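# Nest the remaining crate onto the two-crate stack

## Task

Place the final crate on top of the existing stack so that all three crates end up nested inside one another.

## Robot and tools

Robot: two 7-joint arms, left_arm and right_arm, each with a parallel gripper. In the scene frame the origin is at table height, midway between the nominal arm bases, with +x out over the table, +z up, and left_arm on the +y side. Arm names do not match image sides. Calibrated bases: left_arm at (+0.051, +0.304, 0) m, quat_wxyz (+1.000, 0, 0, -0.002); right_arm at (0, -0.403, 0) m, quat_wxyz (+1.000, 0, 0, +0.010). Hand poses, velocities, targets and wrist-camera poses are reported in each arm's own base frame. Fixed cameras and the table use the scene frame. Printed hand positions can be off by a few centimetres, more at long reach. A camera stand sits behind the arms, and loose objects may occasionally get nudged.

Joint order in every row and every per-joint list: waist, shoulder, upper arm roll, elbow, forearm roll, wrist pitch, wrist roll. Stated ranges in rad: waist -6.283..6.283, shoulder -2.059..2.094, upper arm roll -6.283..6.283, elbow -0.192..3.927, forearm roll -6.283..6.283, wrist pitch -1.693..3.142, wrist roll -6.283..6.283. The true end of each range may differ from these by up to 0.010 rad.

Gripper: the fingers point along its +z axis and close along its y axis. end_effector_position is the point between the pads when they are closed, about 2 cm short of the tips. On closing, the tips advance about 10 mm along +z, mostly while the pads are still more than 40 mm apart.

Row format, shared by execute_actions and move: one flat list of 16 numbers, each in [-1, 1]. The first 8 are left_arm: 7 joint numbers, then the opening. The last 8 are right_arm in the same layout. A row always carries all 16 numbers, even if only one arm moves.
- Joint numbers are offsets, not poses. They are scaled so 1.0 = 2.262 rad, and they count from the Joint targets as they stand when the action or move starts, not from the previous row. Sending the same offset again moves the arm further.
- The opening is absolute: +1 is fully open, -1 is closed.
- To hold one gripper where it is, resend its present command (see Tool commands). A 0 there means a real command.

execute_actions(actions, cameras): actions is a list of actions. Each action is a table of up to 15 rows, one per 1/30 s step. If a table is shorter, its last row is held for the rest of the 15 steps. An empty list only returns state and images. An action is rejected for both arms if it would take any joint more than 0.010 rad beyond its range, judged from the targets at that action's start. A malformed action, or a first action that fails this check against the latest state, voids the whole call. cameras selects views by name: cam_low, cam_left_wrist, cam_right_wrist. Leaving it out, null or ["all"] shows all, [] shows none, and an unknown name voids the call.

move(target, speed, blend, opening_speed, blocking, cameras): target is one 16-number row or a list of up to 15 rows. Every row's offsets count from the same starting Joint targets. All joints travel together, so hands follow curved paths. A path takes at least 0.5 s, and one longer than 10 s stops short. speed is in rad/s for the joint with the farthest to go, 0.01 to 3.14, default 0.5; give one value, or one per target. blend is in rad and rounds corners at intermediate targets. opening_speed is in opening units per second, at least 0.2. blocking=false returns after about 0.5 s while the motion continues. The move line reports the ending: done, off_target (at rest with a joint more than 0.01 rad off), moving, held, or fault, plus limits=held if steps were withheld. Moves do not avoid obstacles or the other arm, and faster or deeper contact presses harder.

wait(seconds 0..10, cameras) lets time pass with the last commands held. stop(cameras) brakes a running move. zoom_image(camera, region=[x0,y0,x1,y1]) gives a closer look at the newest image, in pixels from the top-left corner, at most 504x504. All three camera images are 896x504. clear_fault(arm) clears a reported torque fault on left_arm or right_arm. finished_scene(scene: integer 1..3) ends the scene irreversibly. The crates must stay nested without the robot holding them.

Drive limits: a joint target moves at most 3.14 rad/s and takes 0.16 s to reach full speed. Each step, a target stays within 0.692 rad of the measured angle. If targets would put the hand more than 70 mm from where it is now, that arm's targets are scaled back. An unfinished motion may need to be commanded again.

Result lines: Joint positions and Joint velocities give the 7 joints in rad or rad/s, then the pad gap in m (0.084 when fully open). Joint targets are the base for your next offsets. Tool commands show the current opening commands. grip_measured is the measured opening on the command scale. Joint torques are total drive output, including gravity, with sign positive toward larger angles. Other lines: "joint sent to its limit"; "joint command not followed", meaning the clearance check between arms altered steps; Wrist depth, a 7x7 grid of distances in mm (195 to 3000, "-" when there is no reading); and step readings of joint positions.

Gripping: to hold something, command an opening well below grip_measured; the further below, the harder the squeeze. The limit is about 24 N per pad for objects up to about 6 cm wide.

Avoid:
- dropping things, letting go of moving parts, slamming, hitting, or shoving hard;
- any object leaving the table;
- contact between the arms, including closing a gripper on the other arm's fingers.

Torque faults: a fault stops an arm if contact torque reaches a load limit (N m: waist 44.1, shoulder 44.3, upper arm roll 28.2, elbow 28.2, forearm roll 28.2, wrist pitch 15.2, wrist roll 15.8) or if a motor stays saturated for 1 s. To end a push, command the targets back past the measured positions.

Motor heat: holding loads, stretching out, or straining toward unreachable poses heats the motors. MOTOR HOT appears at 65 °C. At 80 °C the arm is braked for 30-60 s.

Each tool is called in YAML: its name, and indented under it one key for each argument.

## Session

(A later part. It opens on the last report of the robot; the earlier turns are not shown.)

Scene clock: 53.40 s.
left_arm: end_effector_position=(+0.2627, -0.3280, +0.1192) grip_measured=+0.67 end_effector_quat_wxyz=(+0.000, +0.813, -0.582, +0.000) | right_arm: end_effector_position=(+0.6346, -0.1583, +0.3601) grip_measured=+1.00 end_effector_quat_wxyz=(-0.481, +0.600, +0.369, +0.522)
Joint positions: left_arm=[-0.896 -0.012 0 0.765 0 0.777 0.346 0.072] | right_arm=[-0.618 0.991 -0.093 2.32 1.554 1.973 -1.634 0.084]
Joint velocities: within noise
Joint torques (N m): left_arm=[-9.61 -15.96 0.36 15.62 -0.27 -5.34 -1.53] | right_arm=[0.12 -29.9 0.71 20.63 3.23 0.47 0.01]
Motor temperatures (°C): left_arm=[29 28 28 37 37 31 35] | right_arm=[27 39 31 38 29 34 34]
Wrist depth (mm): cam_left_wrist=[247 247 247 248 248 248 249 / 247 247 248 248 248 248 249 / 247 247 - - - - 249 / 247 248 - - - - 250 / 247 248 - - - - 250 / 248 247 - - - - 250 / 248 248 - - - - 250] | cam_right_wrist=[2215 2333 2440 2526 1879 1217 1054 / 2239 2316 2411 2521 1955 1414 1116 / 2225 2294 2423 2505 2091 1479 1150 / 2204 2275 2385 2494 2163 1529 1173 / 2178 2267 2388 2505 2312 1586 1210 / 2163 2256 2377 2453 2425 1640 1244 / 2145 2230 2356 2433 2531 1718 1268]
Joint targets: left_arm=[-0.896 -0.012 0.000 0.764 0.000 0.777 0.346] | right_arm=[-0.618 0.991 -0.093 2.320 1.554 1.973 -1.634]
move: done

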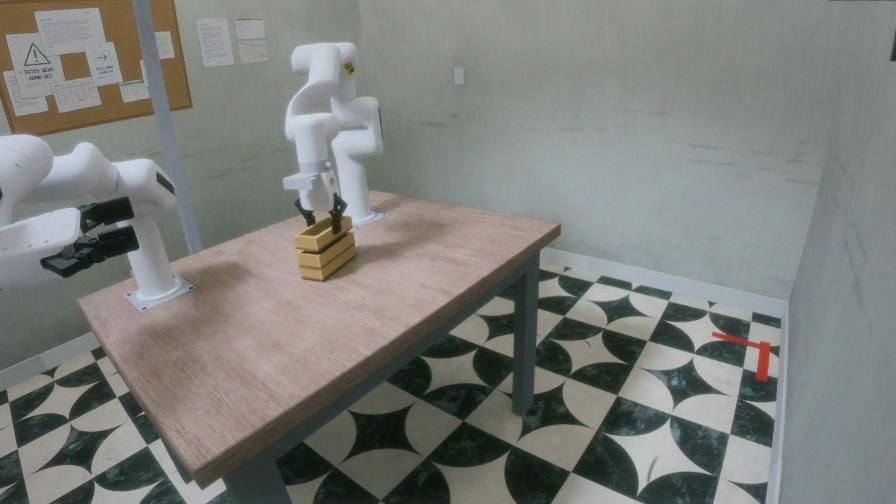

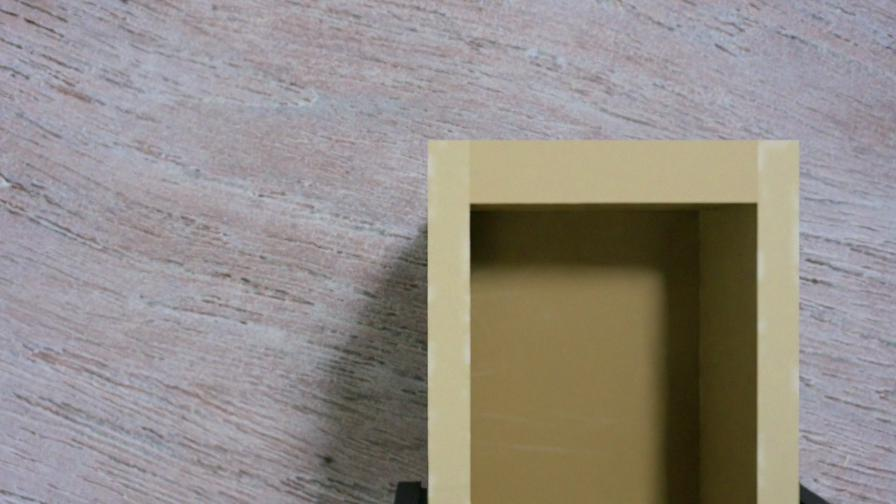

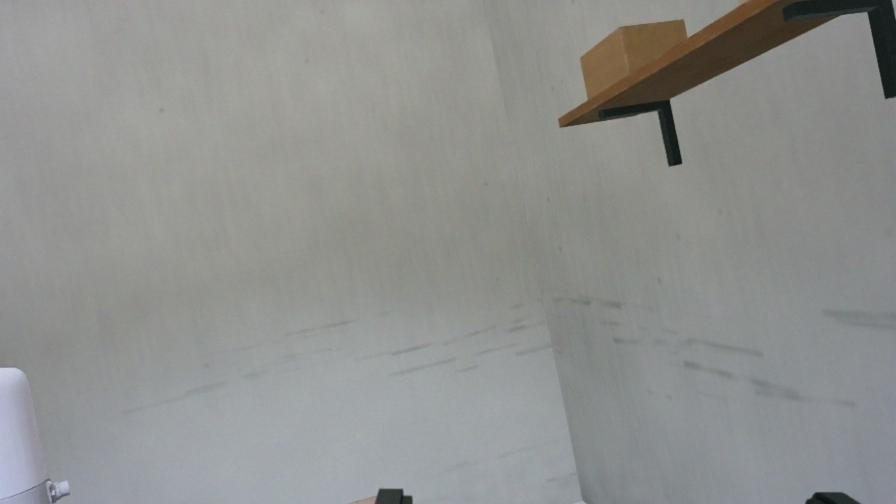

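move:
  target: [0,0.0058,0,-0.0031,0,-0.0088,0,-1,0,0,0,0,0,0,0,1]
  speed: 0.03
  cameras: ["cam_low","cam_left_wrist"]

zoom_image:
  camera: "cam_low"
  region: [285, 215, 365, 285]

Scene clock: 60.03 s.
left_arm: end_effector_position=(+0.2627, -0.3279, +0.1126) grip_measured=+0.67 end_effector_quat_wxyz=(+0.000, +0.813, -0.582, +0.000) | right_arm: end_effector_position=(+0.6346, -0.1583, +0.3601) grip_measured=+1.00 end_effector_quat_wxyz=(-0.481, +0.600, +0.369, +0.522)
Joint positions: left_arm=[-0.896 0.001 0 0.758 0 0.757 0.346 0.072] | right_arm=[-0.618 0.991 -0.093 2.32 1.554 1.973 -1.634 0.084]
Joint velocities: within noise
Joint torques (N m): left_arm=[-9.3 -16 0.02 15.48 -0.23 -5.14 -1.46] | right_arm=[0.25 -29.98 0.76 20.82 3.26 0.41 0.06]
Motor temperatures (°C): left_arm=[29 28 28 37 37 31 35] | right_arm=[27 40 31 38 29 34 34]
Wrist depth (mm): cam_left_wrist=[240 241 241 241 241 242 242 / 240 241 241 241 242 242 242 / 241 241 - - - - 243 / 241 241 - - - - 243 / 241 241 - - - - 243 / 241 241 - - - - 243 / 241 242 - - - - 243] | cam_right_wrist=[2205 2327 2417 2535 1881 1212 1054 / 2205 2333 2421 2510 1964 1418 1113 / 2221 2277 2385 2525 2087 1481 1152 / 2201 2304 2400 2508 2179 1539 1170 / 2179 2293 2371 2454 2313 1585 1211 / 2162 2303 2364 2498 2403 1635 1240 / 2158 2245 2344 2458 2539 1706 1259]
Joint targets: left_arm=[-0.896 0.001 0.000 0.757 0.000 0.757 0.346] | right_arm=[-0.618 0.991 -0.093 2.320 1.554 1.973 -1.634]
move: done
Images, in order (width x height): cam_low 896x504, cam_left_wrist 896x504.

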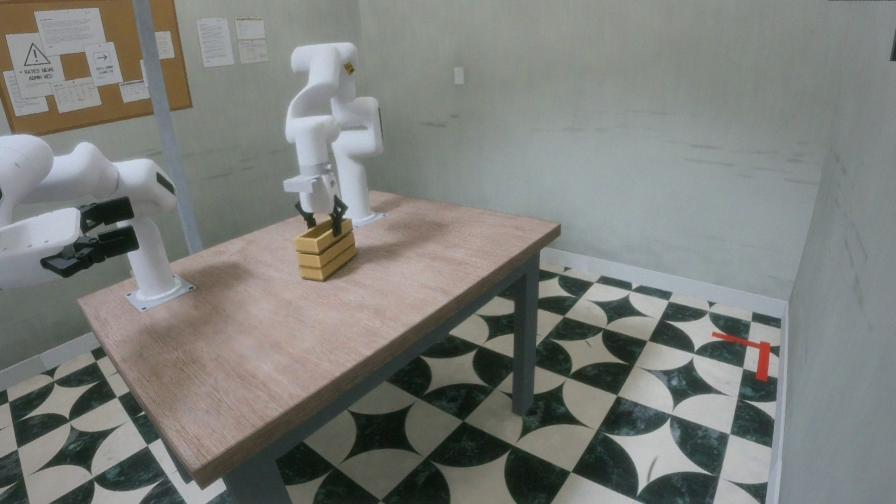

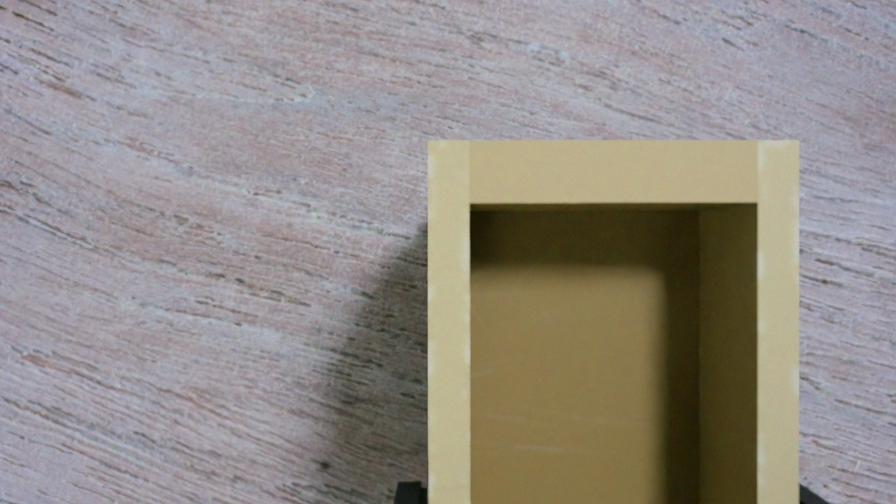

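Scaled by 6.300 from the camera's 896x504 image, which has a finer 1280x720 frame.

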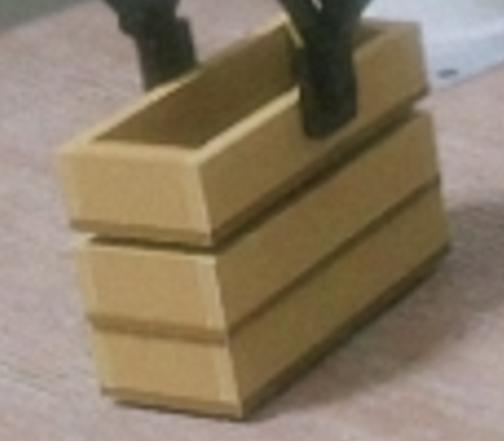

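move:
  target: [0,0.0018,0,-0.0009,0,-0.0027,0,-1,0,0,0,0,0,0,0,1]
  speed: 0.03
  cameras: ["cam_low","cam_left_wrist"]

zoom_image:
  camera: "cam_low"
  region: [285, 215, 365, 285]

Scene clock: 62.53 s.
left_arm: end_effector_position=(+0.2627, -0.3279, +0.1107) grip_measured=+0.67 end_effector_quat_wxyz=(+0.000, +0.813, -0.582, +0.000) | right_arm: end_effector_position=(+0.6346, -0.1583, +0.3601) grip_measured=+1.00 end_effector_quat_wxyz=(-0.481, +0.600, +0.369, +0.522)
Joint positions: left_arm=[-0.896 0.005 0 0.756 0 0.751 0.346 0.072] | right_arm=[-0.618 0.991 -0.093 2.32 1.554 1.973 -1.634 0.084]
Joint velocities: within noise
Joint torques (N m): left_arm=[-9.19 -16.47 -0.08 15.28 -0.35 -5.18 -1.33] | right_arm=[0.06 -29.73 0.66 20.82 3.35 0.41 0]
Motor temperatures (°C): left_arm=[29 28 28 37 37 31 35] | right_arm=[27 40 31 38 29 34 34]
Wrist depth (mm): cam_left_wrist=[238 239 239 239 239 240 240 / 238 239 239 240 240 240 240 / 238 239 - - - - 240 / 239 239 - - - - 241 / 239 239 - - - - 241 / 239 239 - - - - 241 / 239 240 - - - - 241] | cam_right_wrist=[2192 2308 2401 2548 1892 1219 1051 / 2195 2304 2404 2526 1941 1416 1119 / 2211 2269 2424 2516 2071 1489 1148 / 2205 2298 2358 2513 2182 1527 1177 / 2173 2285 2376 2463 2311 1577 1205 / 2199 2268 2353 2458 2416 1642 1239 / 2148 2246 2374 2461 2535 1704 1270]
Joint targets: left_arm=[-0.896 0.005 0.000 0.755 0.000 0.751 0.346] | right_arm=[-0.618 0.991 -0.093 2.320 1.554 1.973 -1.634]
move: done
Images, in order (width x height): cam_low 896x504, cam_left_wrist 896x504.

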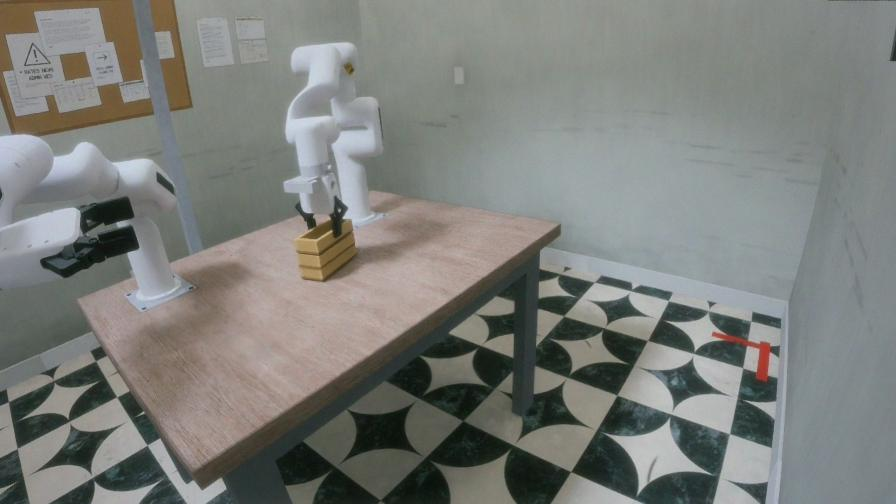

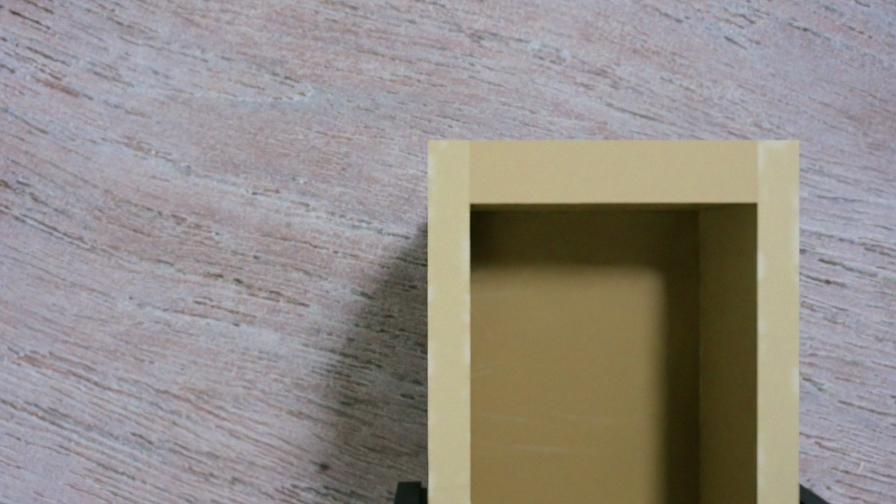

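Scaled by 6.300 from the camera's 896x504 image, which has a finer 1280x720 frame.

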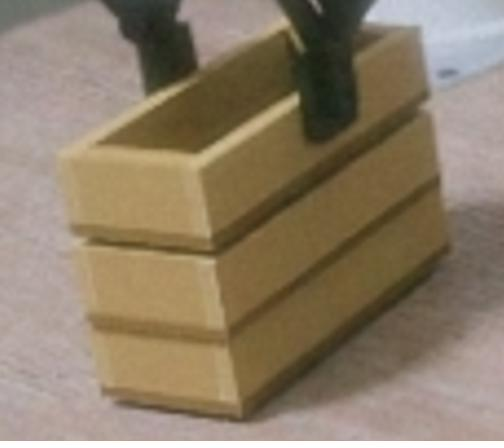

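move:
  target: [0,0.0014,0,-0.0007,0,-0.0021,0,-1,0,0,0,0,0,0,0,1]
  speed: 0.03
  cameras: ["cam_low","cam_left_wrist"]

zoom_image:
  camera: "cam_low"
  region: [285, 215, 365, 285]

Scene clock: 65.03 s.
left_arm: end_effector_position=(+0.2627, -0.3279, +0.1091) grip_measured=+0.67 end_effector_quat_wxyz=(+0.000, +0.813, -0.582, +0.000) | right_arm: end_effector_position=(+0.6346, -0.1583, +0.3601) grip_measured=+1.00 end_effector_quat_wxyz=(-0.481, +0.600, +0.369, +0.522)
Joint positions: left_arm=[-0.896 0.008 0 0.754 0 0.746 0.346 0.072] | right_arm=[-0.618 0.991 -0.093 2.32 1.554 1.973 -1.634 0.084]
Joint velocities: within noise
Joint torques (N m): left_arm=[-8.62 -16.46 -0.24 15.16 -0.35 -5.19 -1.39] | right_arm=[0.11 -29.78 0.7 20.88 3.34 0.42 -0.08]
Motor temperatures (°C): left_arm=[29 28 28 37 37 31 35] | right_arm=[27 40 31 38 29 34 34]
Wrist depth (mm): cam_left_wrist=[237 237 237 237 238 239 239 / 237 237 237 238 238 238 239 / 237 237 - - - - 239 / 237 237 - - - - 239 / 237 238 - - - - 239 / 237 238 - - - - 240 / 238 238 - - - - 240] | cam_right_wrist=[2200 2333 2422 2527 1886 1218 1052 / 2196 2312 2422 2545 1971 1412 1114 / 2187 2268 2373 2509 2103 1470 1148 / 2163 2283 2359 2456 2204 1519 1172 / 2171 2252 2376 2435 2295 1572 1208 / 2157 2223 2355 2472 2420 1633 1239 / 2138 2244 2332 2464 2531 1703 1273]
Joint targets: left_arm=[-0.896 0.008 0.000 0.754 0.000 0.746 0.346] | right_arm=[-0.618 0.991 -0.093 2.320 1.554 1.973 -1.634]
move: done
Images, in order (width x height): cam_low 896x504, cam_left_wrist 896x504.

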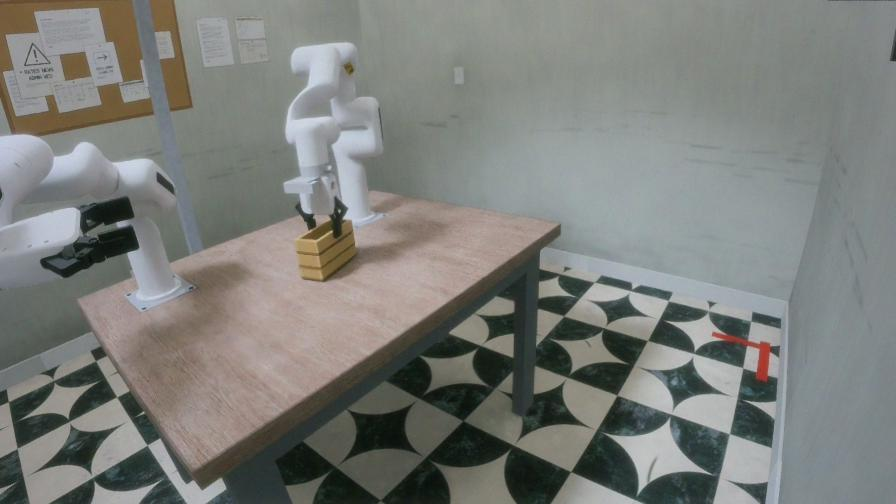

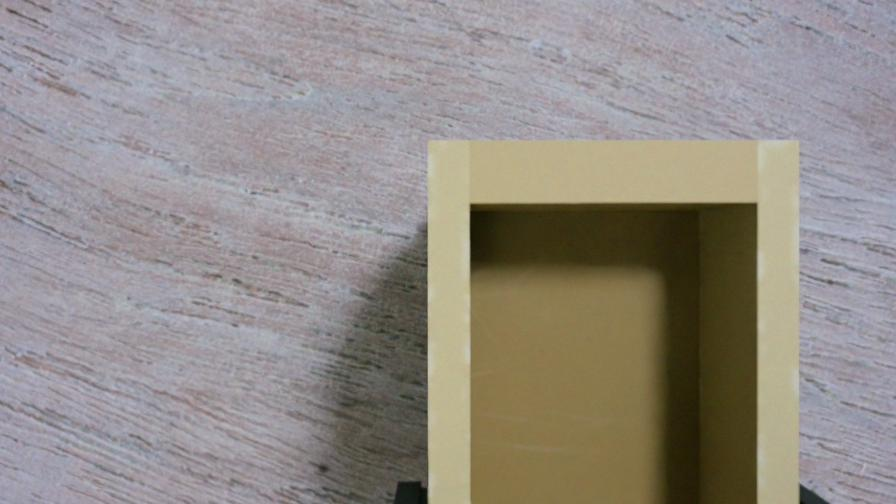

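Scaled by 6.300 from the camera's 896x504 image, which has a finer 1280x720 frame.

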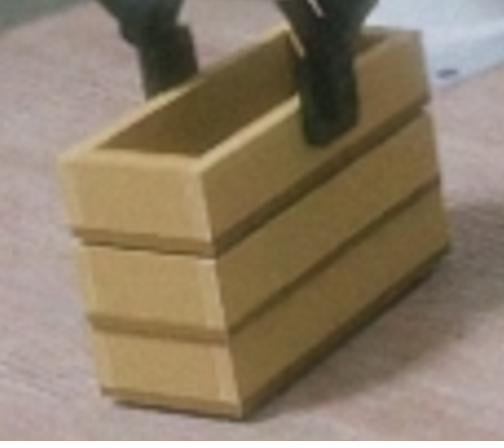

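move:
  target: [0,0.0011,0,-0.0006,0,-0.0017,0,-1,0,0,0,0,0,0,0,1]
  speed: 0.03
  cameras: ["cam_low","cam_left_wrist"]

zoom_image:
  camera: "cam_low"
  region: [285, 215, 365, 285]

Scene clock: 66.67 s.
left_arm: end_effector_position=(+0.2626, -0.3279, +0.1078) grip_measured=+0.67 end_effector_quat_wxyz=(+0.000, +0.813, -0.582, +0.000) | right_arm: end_effector_position=(+0.6346, -0.1583, +0.3601) grip_measured=+1.00 end_effector_quat_wxyz=(-0.481, +0.600, +0.369, +0.522)
Joint positions: left_arm=[-0.896 0.011 0 0.753 0 0.742 0.346 0.072] | right_arm=[-0.618 0.991 -0.093 2.32 1.554 1.973 -1.634 0.084]
Joint velocities: within noise
Joint torques (N m): left_arm=[-8.37 -16.03 -0.22 15.26 -0.33 -5.23 -1.2] | right_arm=[0.13 -29.78 0.69 20.94 3.37 0.43 -0.03]
Motor temperatures (°C): left_arm=[29 28 28 37 37 31 35] | right_arm=[27 40 31 38 29 34 34]
Wrist depth (mm): cam_left_wrist=[235 236 236 237 237 237 238 / 235 236 236 236 237 237 237 / 236 236 - - - - 238 / 236 236 - - - - 238 / 236 237 - - - - 238 / 236 237 - - - - 239 / 236 237 - - - - 239] | cam_right_wrist=[2229 2307 2430 2514 1885 1217 1052 / 2198 2326 2405 2502 1957 1419 1110 / 2199 2290 2393 2513 2071 1488 1146 / 2181 2275 2387 2479 2182 1519 1177 / 2198 2244 2354 2490 2308 1582 1213 / 2170 2247 2353 2488 2402 1635 1240 / 2127 2234 2325 2491 2502 1708 1266]
Joint targets: left_arm=[-0.896 0.011 0.000 0.752 0.000 0.742 0.346] | right_arm=[-0.618 0.991 -0.093 2.320 1.554 1.973 -1.634]
move: done
Images, in order (width x height): cam_low 896x504, cam_left_wrist 896x504.

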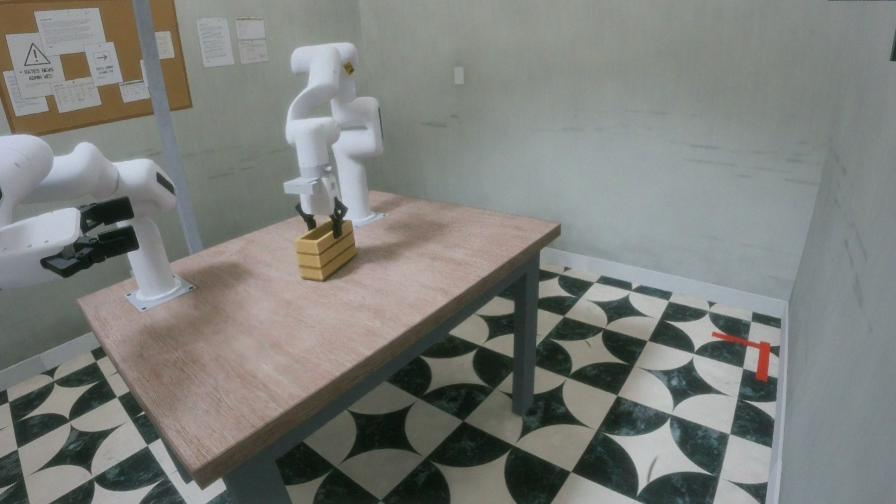

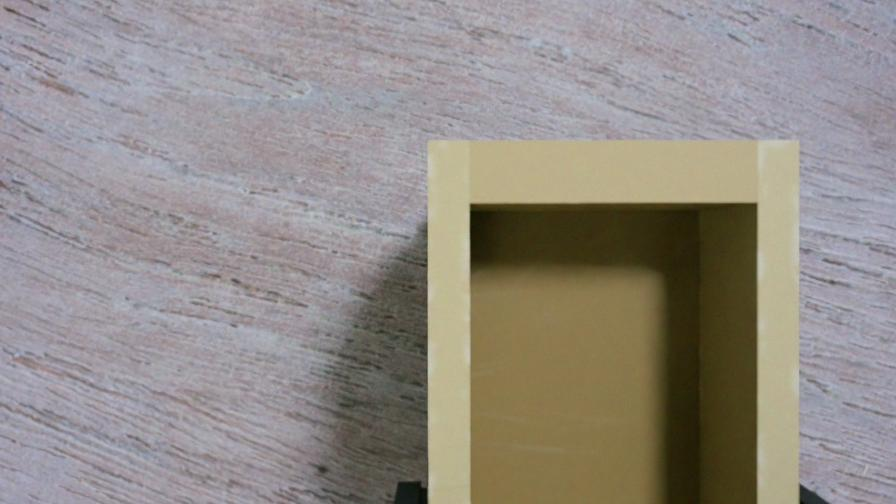

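Scaled by 6.300 from the camera's 896x504 image, which has a finer 1280x720 frame.

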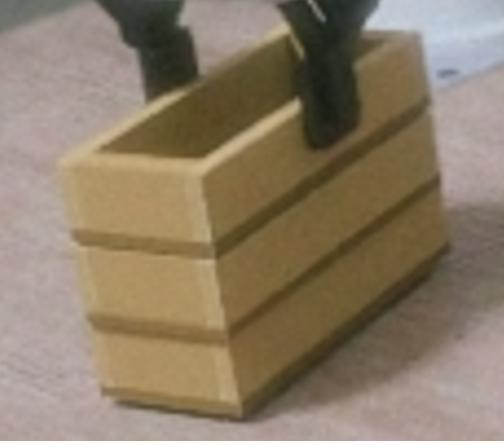

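move:
  target: [0,0.0007,0,-0.0004,0,-0.0011,0,-1,0,0,0,0,0,0,0,1]
  speed: 0.03
  cameras: ["cam_left_wrist"]

move:
  target: [0,0,0,0,0,0,0,1,0,0,0,0,0,0,0,1]
  opening_speed: 0.6

zoom_image:
  camera: "cam_low"
  region: [285, 215, 365, 285]

Scene clock: 68.10 s.
left_arm: end_effector_position=(+0.2626, -0.3279, +0.1070) grip_measured=+0.67 end_effector_quat_wxyz=(+0.000, +0.813, -0.582, +0.000) | right_arm: end_effector_position=(+0.6346, -0.1583, +0.3601) grip_measured=+1.00 end_effector_quat_wxyz=(-0.481, +0.600, +0.369, +0.522)
Joint positions: left_arm=[-0.896 0.012 0 0.752 0 0.74 0.346 0.072] | right_arm=[-0.618 0.991 -0.093 2.32 1.554 1.973 -1.634 0.084]
Joint velocities: within noise
Joint torques (N m): left_arm=[-8.35 -16.32 -0.4 15.35 -0.32 -5.16 -1.27] | right_arm=[0.21 -29.98 0.67 20.75 3.34 0.41 0.01]
Motor temperatures (°C): left_arm=[29 28 28 37 37 31 35] | right_arm=[27 40 31 38 29 34 34]
Wrist depth (mm): cam_left_wrist=[235 235 235 236 236 236 237 / 234 235 235 235 236 236 237 / 235 235 - - - - 237 / 235 235 - - - - 237 / 235 236 - - - - 237 / 235 236 - - - - 238 / 236 236 - - - - 238] | cam_right_wrist=[2233 2301 2451 2536 1885 1213 1054 / 2210 2320 2388 2565 1963 1415 1117 / 2229 2319 2378 2526 2091 1487 1151 / 2204 2280 2392 2499 2191 1524 1173 / 2180 2291 2386 2482 2330 1585 1218 / 2151 2247 2351 2449 2431 1635 1247 / 2153 2250 2336 2447 2500 1694 1261]
Joint targets: left_arm=[-0.896 0.012 0.000 0.752 0.000 0.740 0.346] | right_arm=[-0.618 0.991 -0.093 2.320 1.554 1.973 -1.634]
move: done
Images, in order (width x height): cam_left_wrist 896x504.

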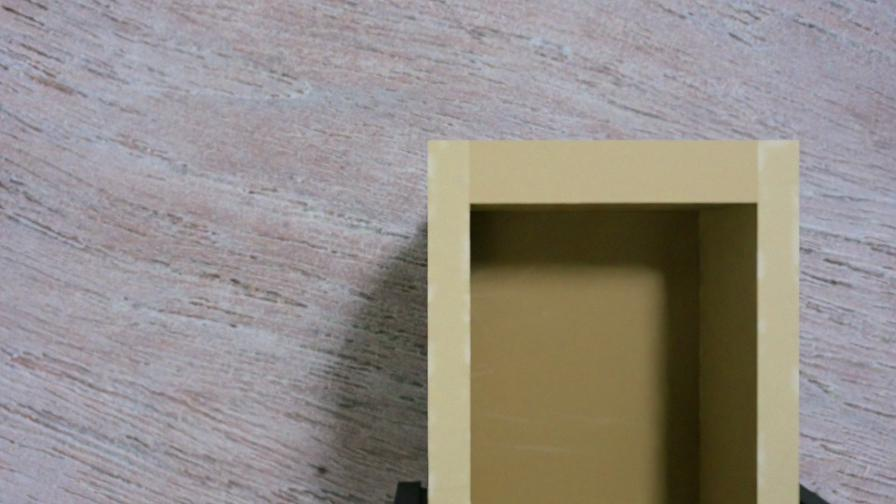

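Scene clock: 71.73 s.
left_arm: end_effector_position=(+0.2626, -0.3279, +0.1070) grip_measured=+1.00 end_effector_quat_wxyz=(+0.000, +0.813, -0.582, +0.000) | right_arm: end_effector_position=(+0.6346, -0.1583, +0.3601) grip_measured=+1.00 end_effector_quat_wxyz=(-0.481, +0.600, +0.369, +0.522)
Joint positions: left_arm=[-0.896 0.012 0 0.752 0 0.74 0.346 0.084] | right_arm=[-0.618 0.991 -0.093 2.32 1.554 1.973 -1.634 0.084]
Joint velocities: within noise
Joint torques (N m): left_arm=[-7.9 -17.28 -0.44 16.62 -0.36 -4.59 -1.18] | right_arm=[0.07 -29.97 0.77 20.83 3.52 0.48 -0.04]
Motor temperatures (°C): left_arm=[29 28 28 37 37 31 35] | right_arm=[27 40 31 38 29 34 34]
Wrist depth (mm): cam_left_wrist=[234 235 235 235 236 236 236 / 234 235 235 236 236 236 236 / 235 235 - - - - 237 / 235 235 - - - - 237 / 235 235 - - - - 237 / 235 236 - - - - 238 / 236 236 - - - - 238] | cam_right_wrist=[2202 2322 2404 2499 1905 1219 1051 / 2231 2306 2424 2507 1965 1418 1115 / 2226 2309 2408 2490 2100 1475 1151 / 2212 2299 2399 2475 2165 1532 1173 / 2181 2261 2354 2493 2294 1588 1213 / 2191 2266 2374 2472 2414 1643 1239 / 2141 2268 2345 2447 2524 1687 1270]
Joint targets: left_arm=[-0.896 0.012 0.000 0.752 0.000 0.740 0.346] | right_arm=[-0.618 0.991 -0.093 2.320 1.554 1.973 -1.634]
move: done

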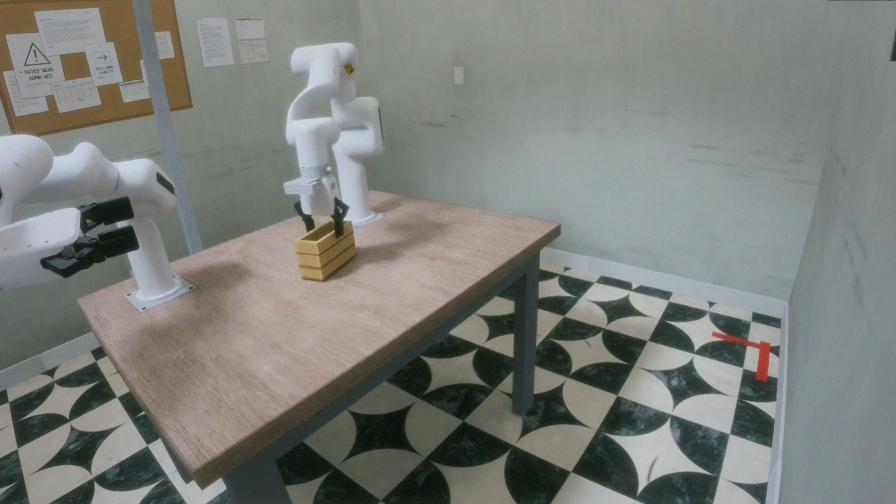

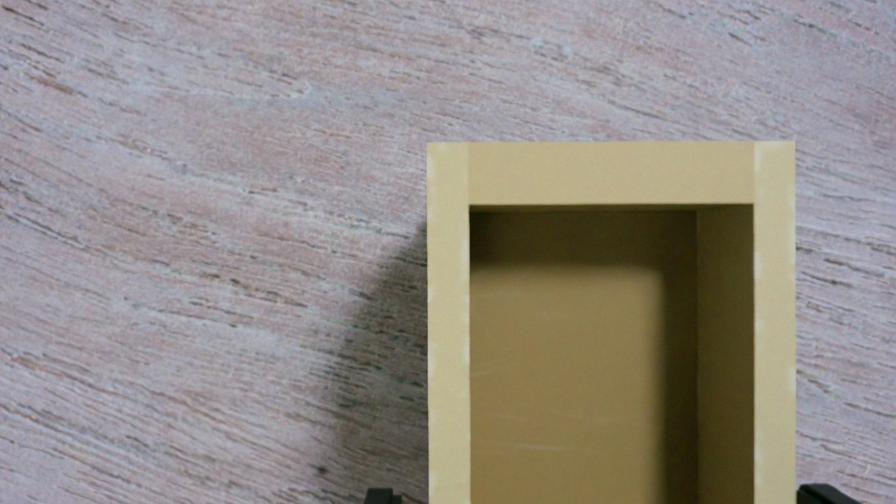

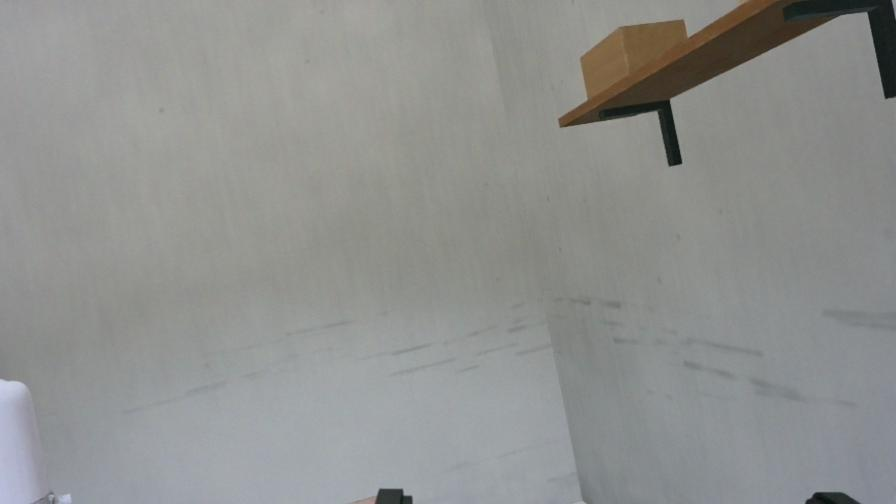

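Scaled by 6.300 from the camera's 896x504 image, which has a finer 1280x720 frame.

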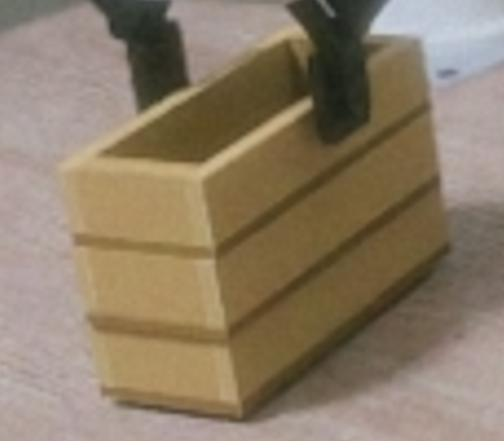

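move:
  target: [0,-0.0242,0,0.0137,0,0.0378,0,1,0,0,0,0,0,0,0,1]
  speed: 0.15

finished_scene:
  scene: 1

Scene clock: 74.67 s.
left_arm: end_effector_position=(+0.2627, -0.3279, +0.1350) grip_measured=+1.00 end_effector_quat_wxyz=(+0.000, +0.813, -0.582, +0.000) | right_arm: end_effector_position=(+0.6346, -0.1583, +0.3601) grip_measured=+1.00 end_effector_quat_wxyz=(-0.481, +0.600, +0.369, +0.522)
Joint positions: left_arm=[-0.896 -0.042 0 0.783 0 0.825 0.346 0.084] | right_arm=[-0.618 0.991 -0.093 2.32 1.554 1.973 -1.634 0.084]
Joint velocities: within noise
Joint torques (N m): left_arm=[-7.61 -30.31 -0.68 22.49 -0.32 -0.28 -1.08] | right_arm=[0.05 -30.03 0.79 20.88 3.51 0.44 0.01]
Motor temperatures (°C): left_arm=[29 28 28 37 37 31 35] | right_arm=[27 40 31 38 29 34 34]
Wrist depth (mm): cam_left_wrist=[262 262 263 263 264 264 265 / 262 262 263 264 264 264 265 / 262 263 263 263 264 265 265 / 263 263 264 - - 265 265 / 263 263 263 - - 265 265 / 263 263 264 - - 265 265 / 263 264 264 - - 265 266] | cam_right_wrist=[2203 2305 2428 2536 1892 1216 1057 / 2226 2302 2408 2542 1962 1409 1118 / 2217 2294 2377 2505 2080 1490 1151 / 2197 2253 2370 2499 2156 1533 1172 / 2190 2270 2380 2493 2318 1590 1214 / 2164 2271 2378 2465 2412 1648 1240 / 2148 2239 2330 2445 2531 1710 1268]
Joint targets: left_arm=[-0.896 -0.042 0.000 0.783 0.000 0.825 0.346] | right_arm=[-0.618 0.991 -0.093 2.320 1.554 1.973 -1.634]
move: done

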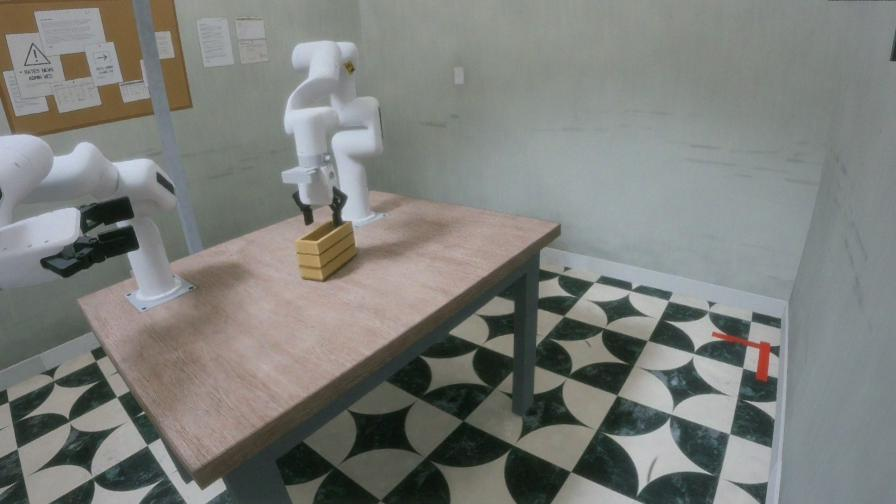

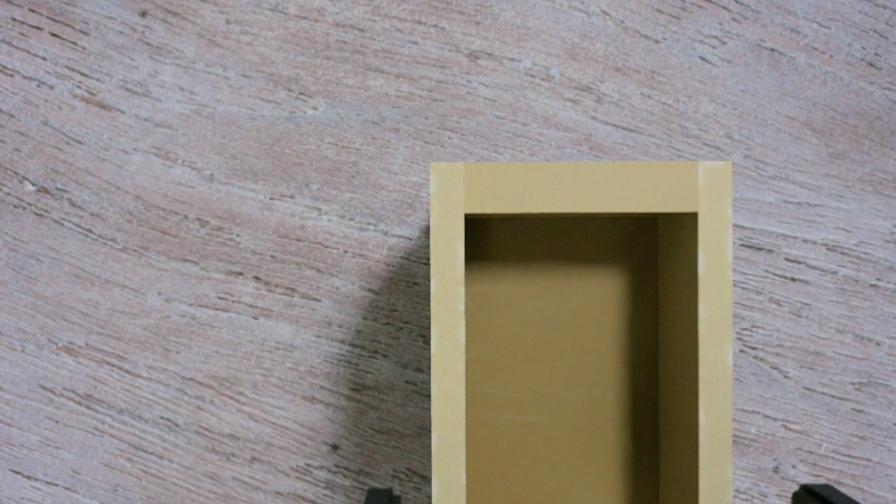

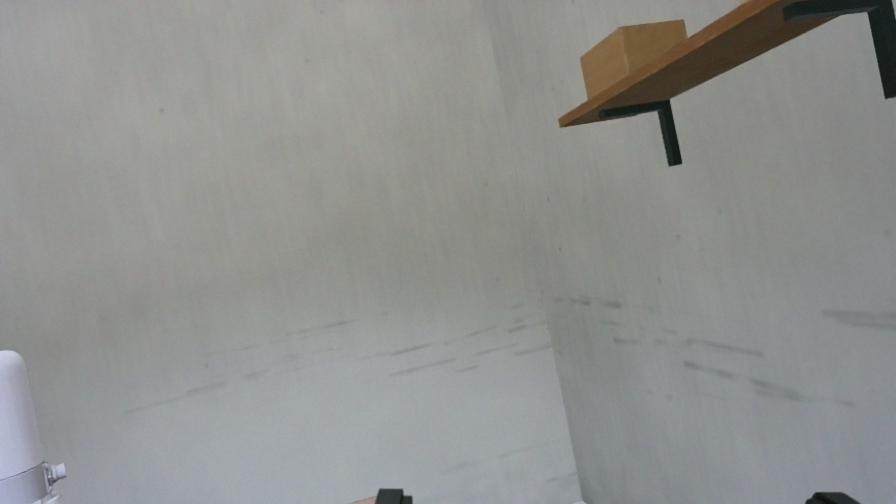

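The scene is finished: the task was done.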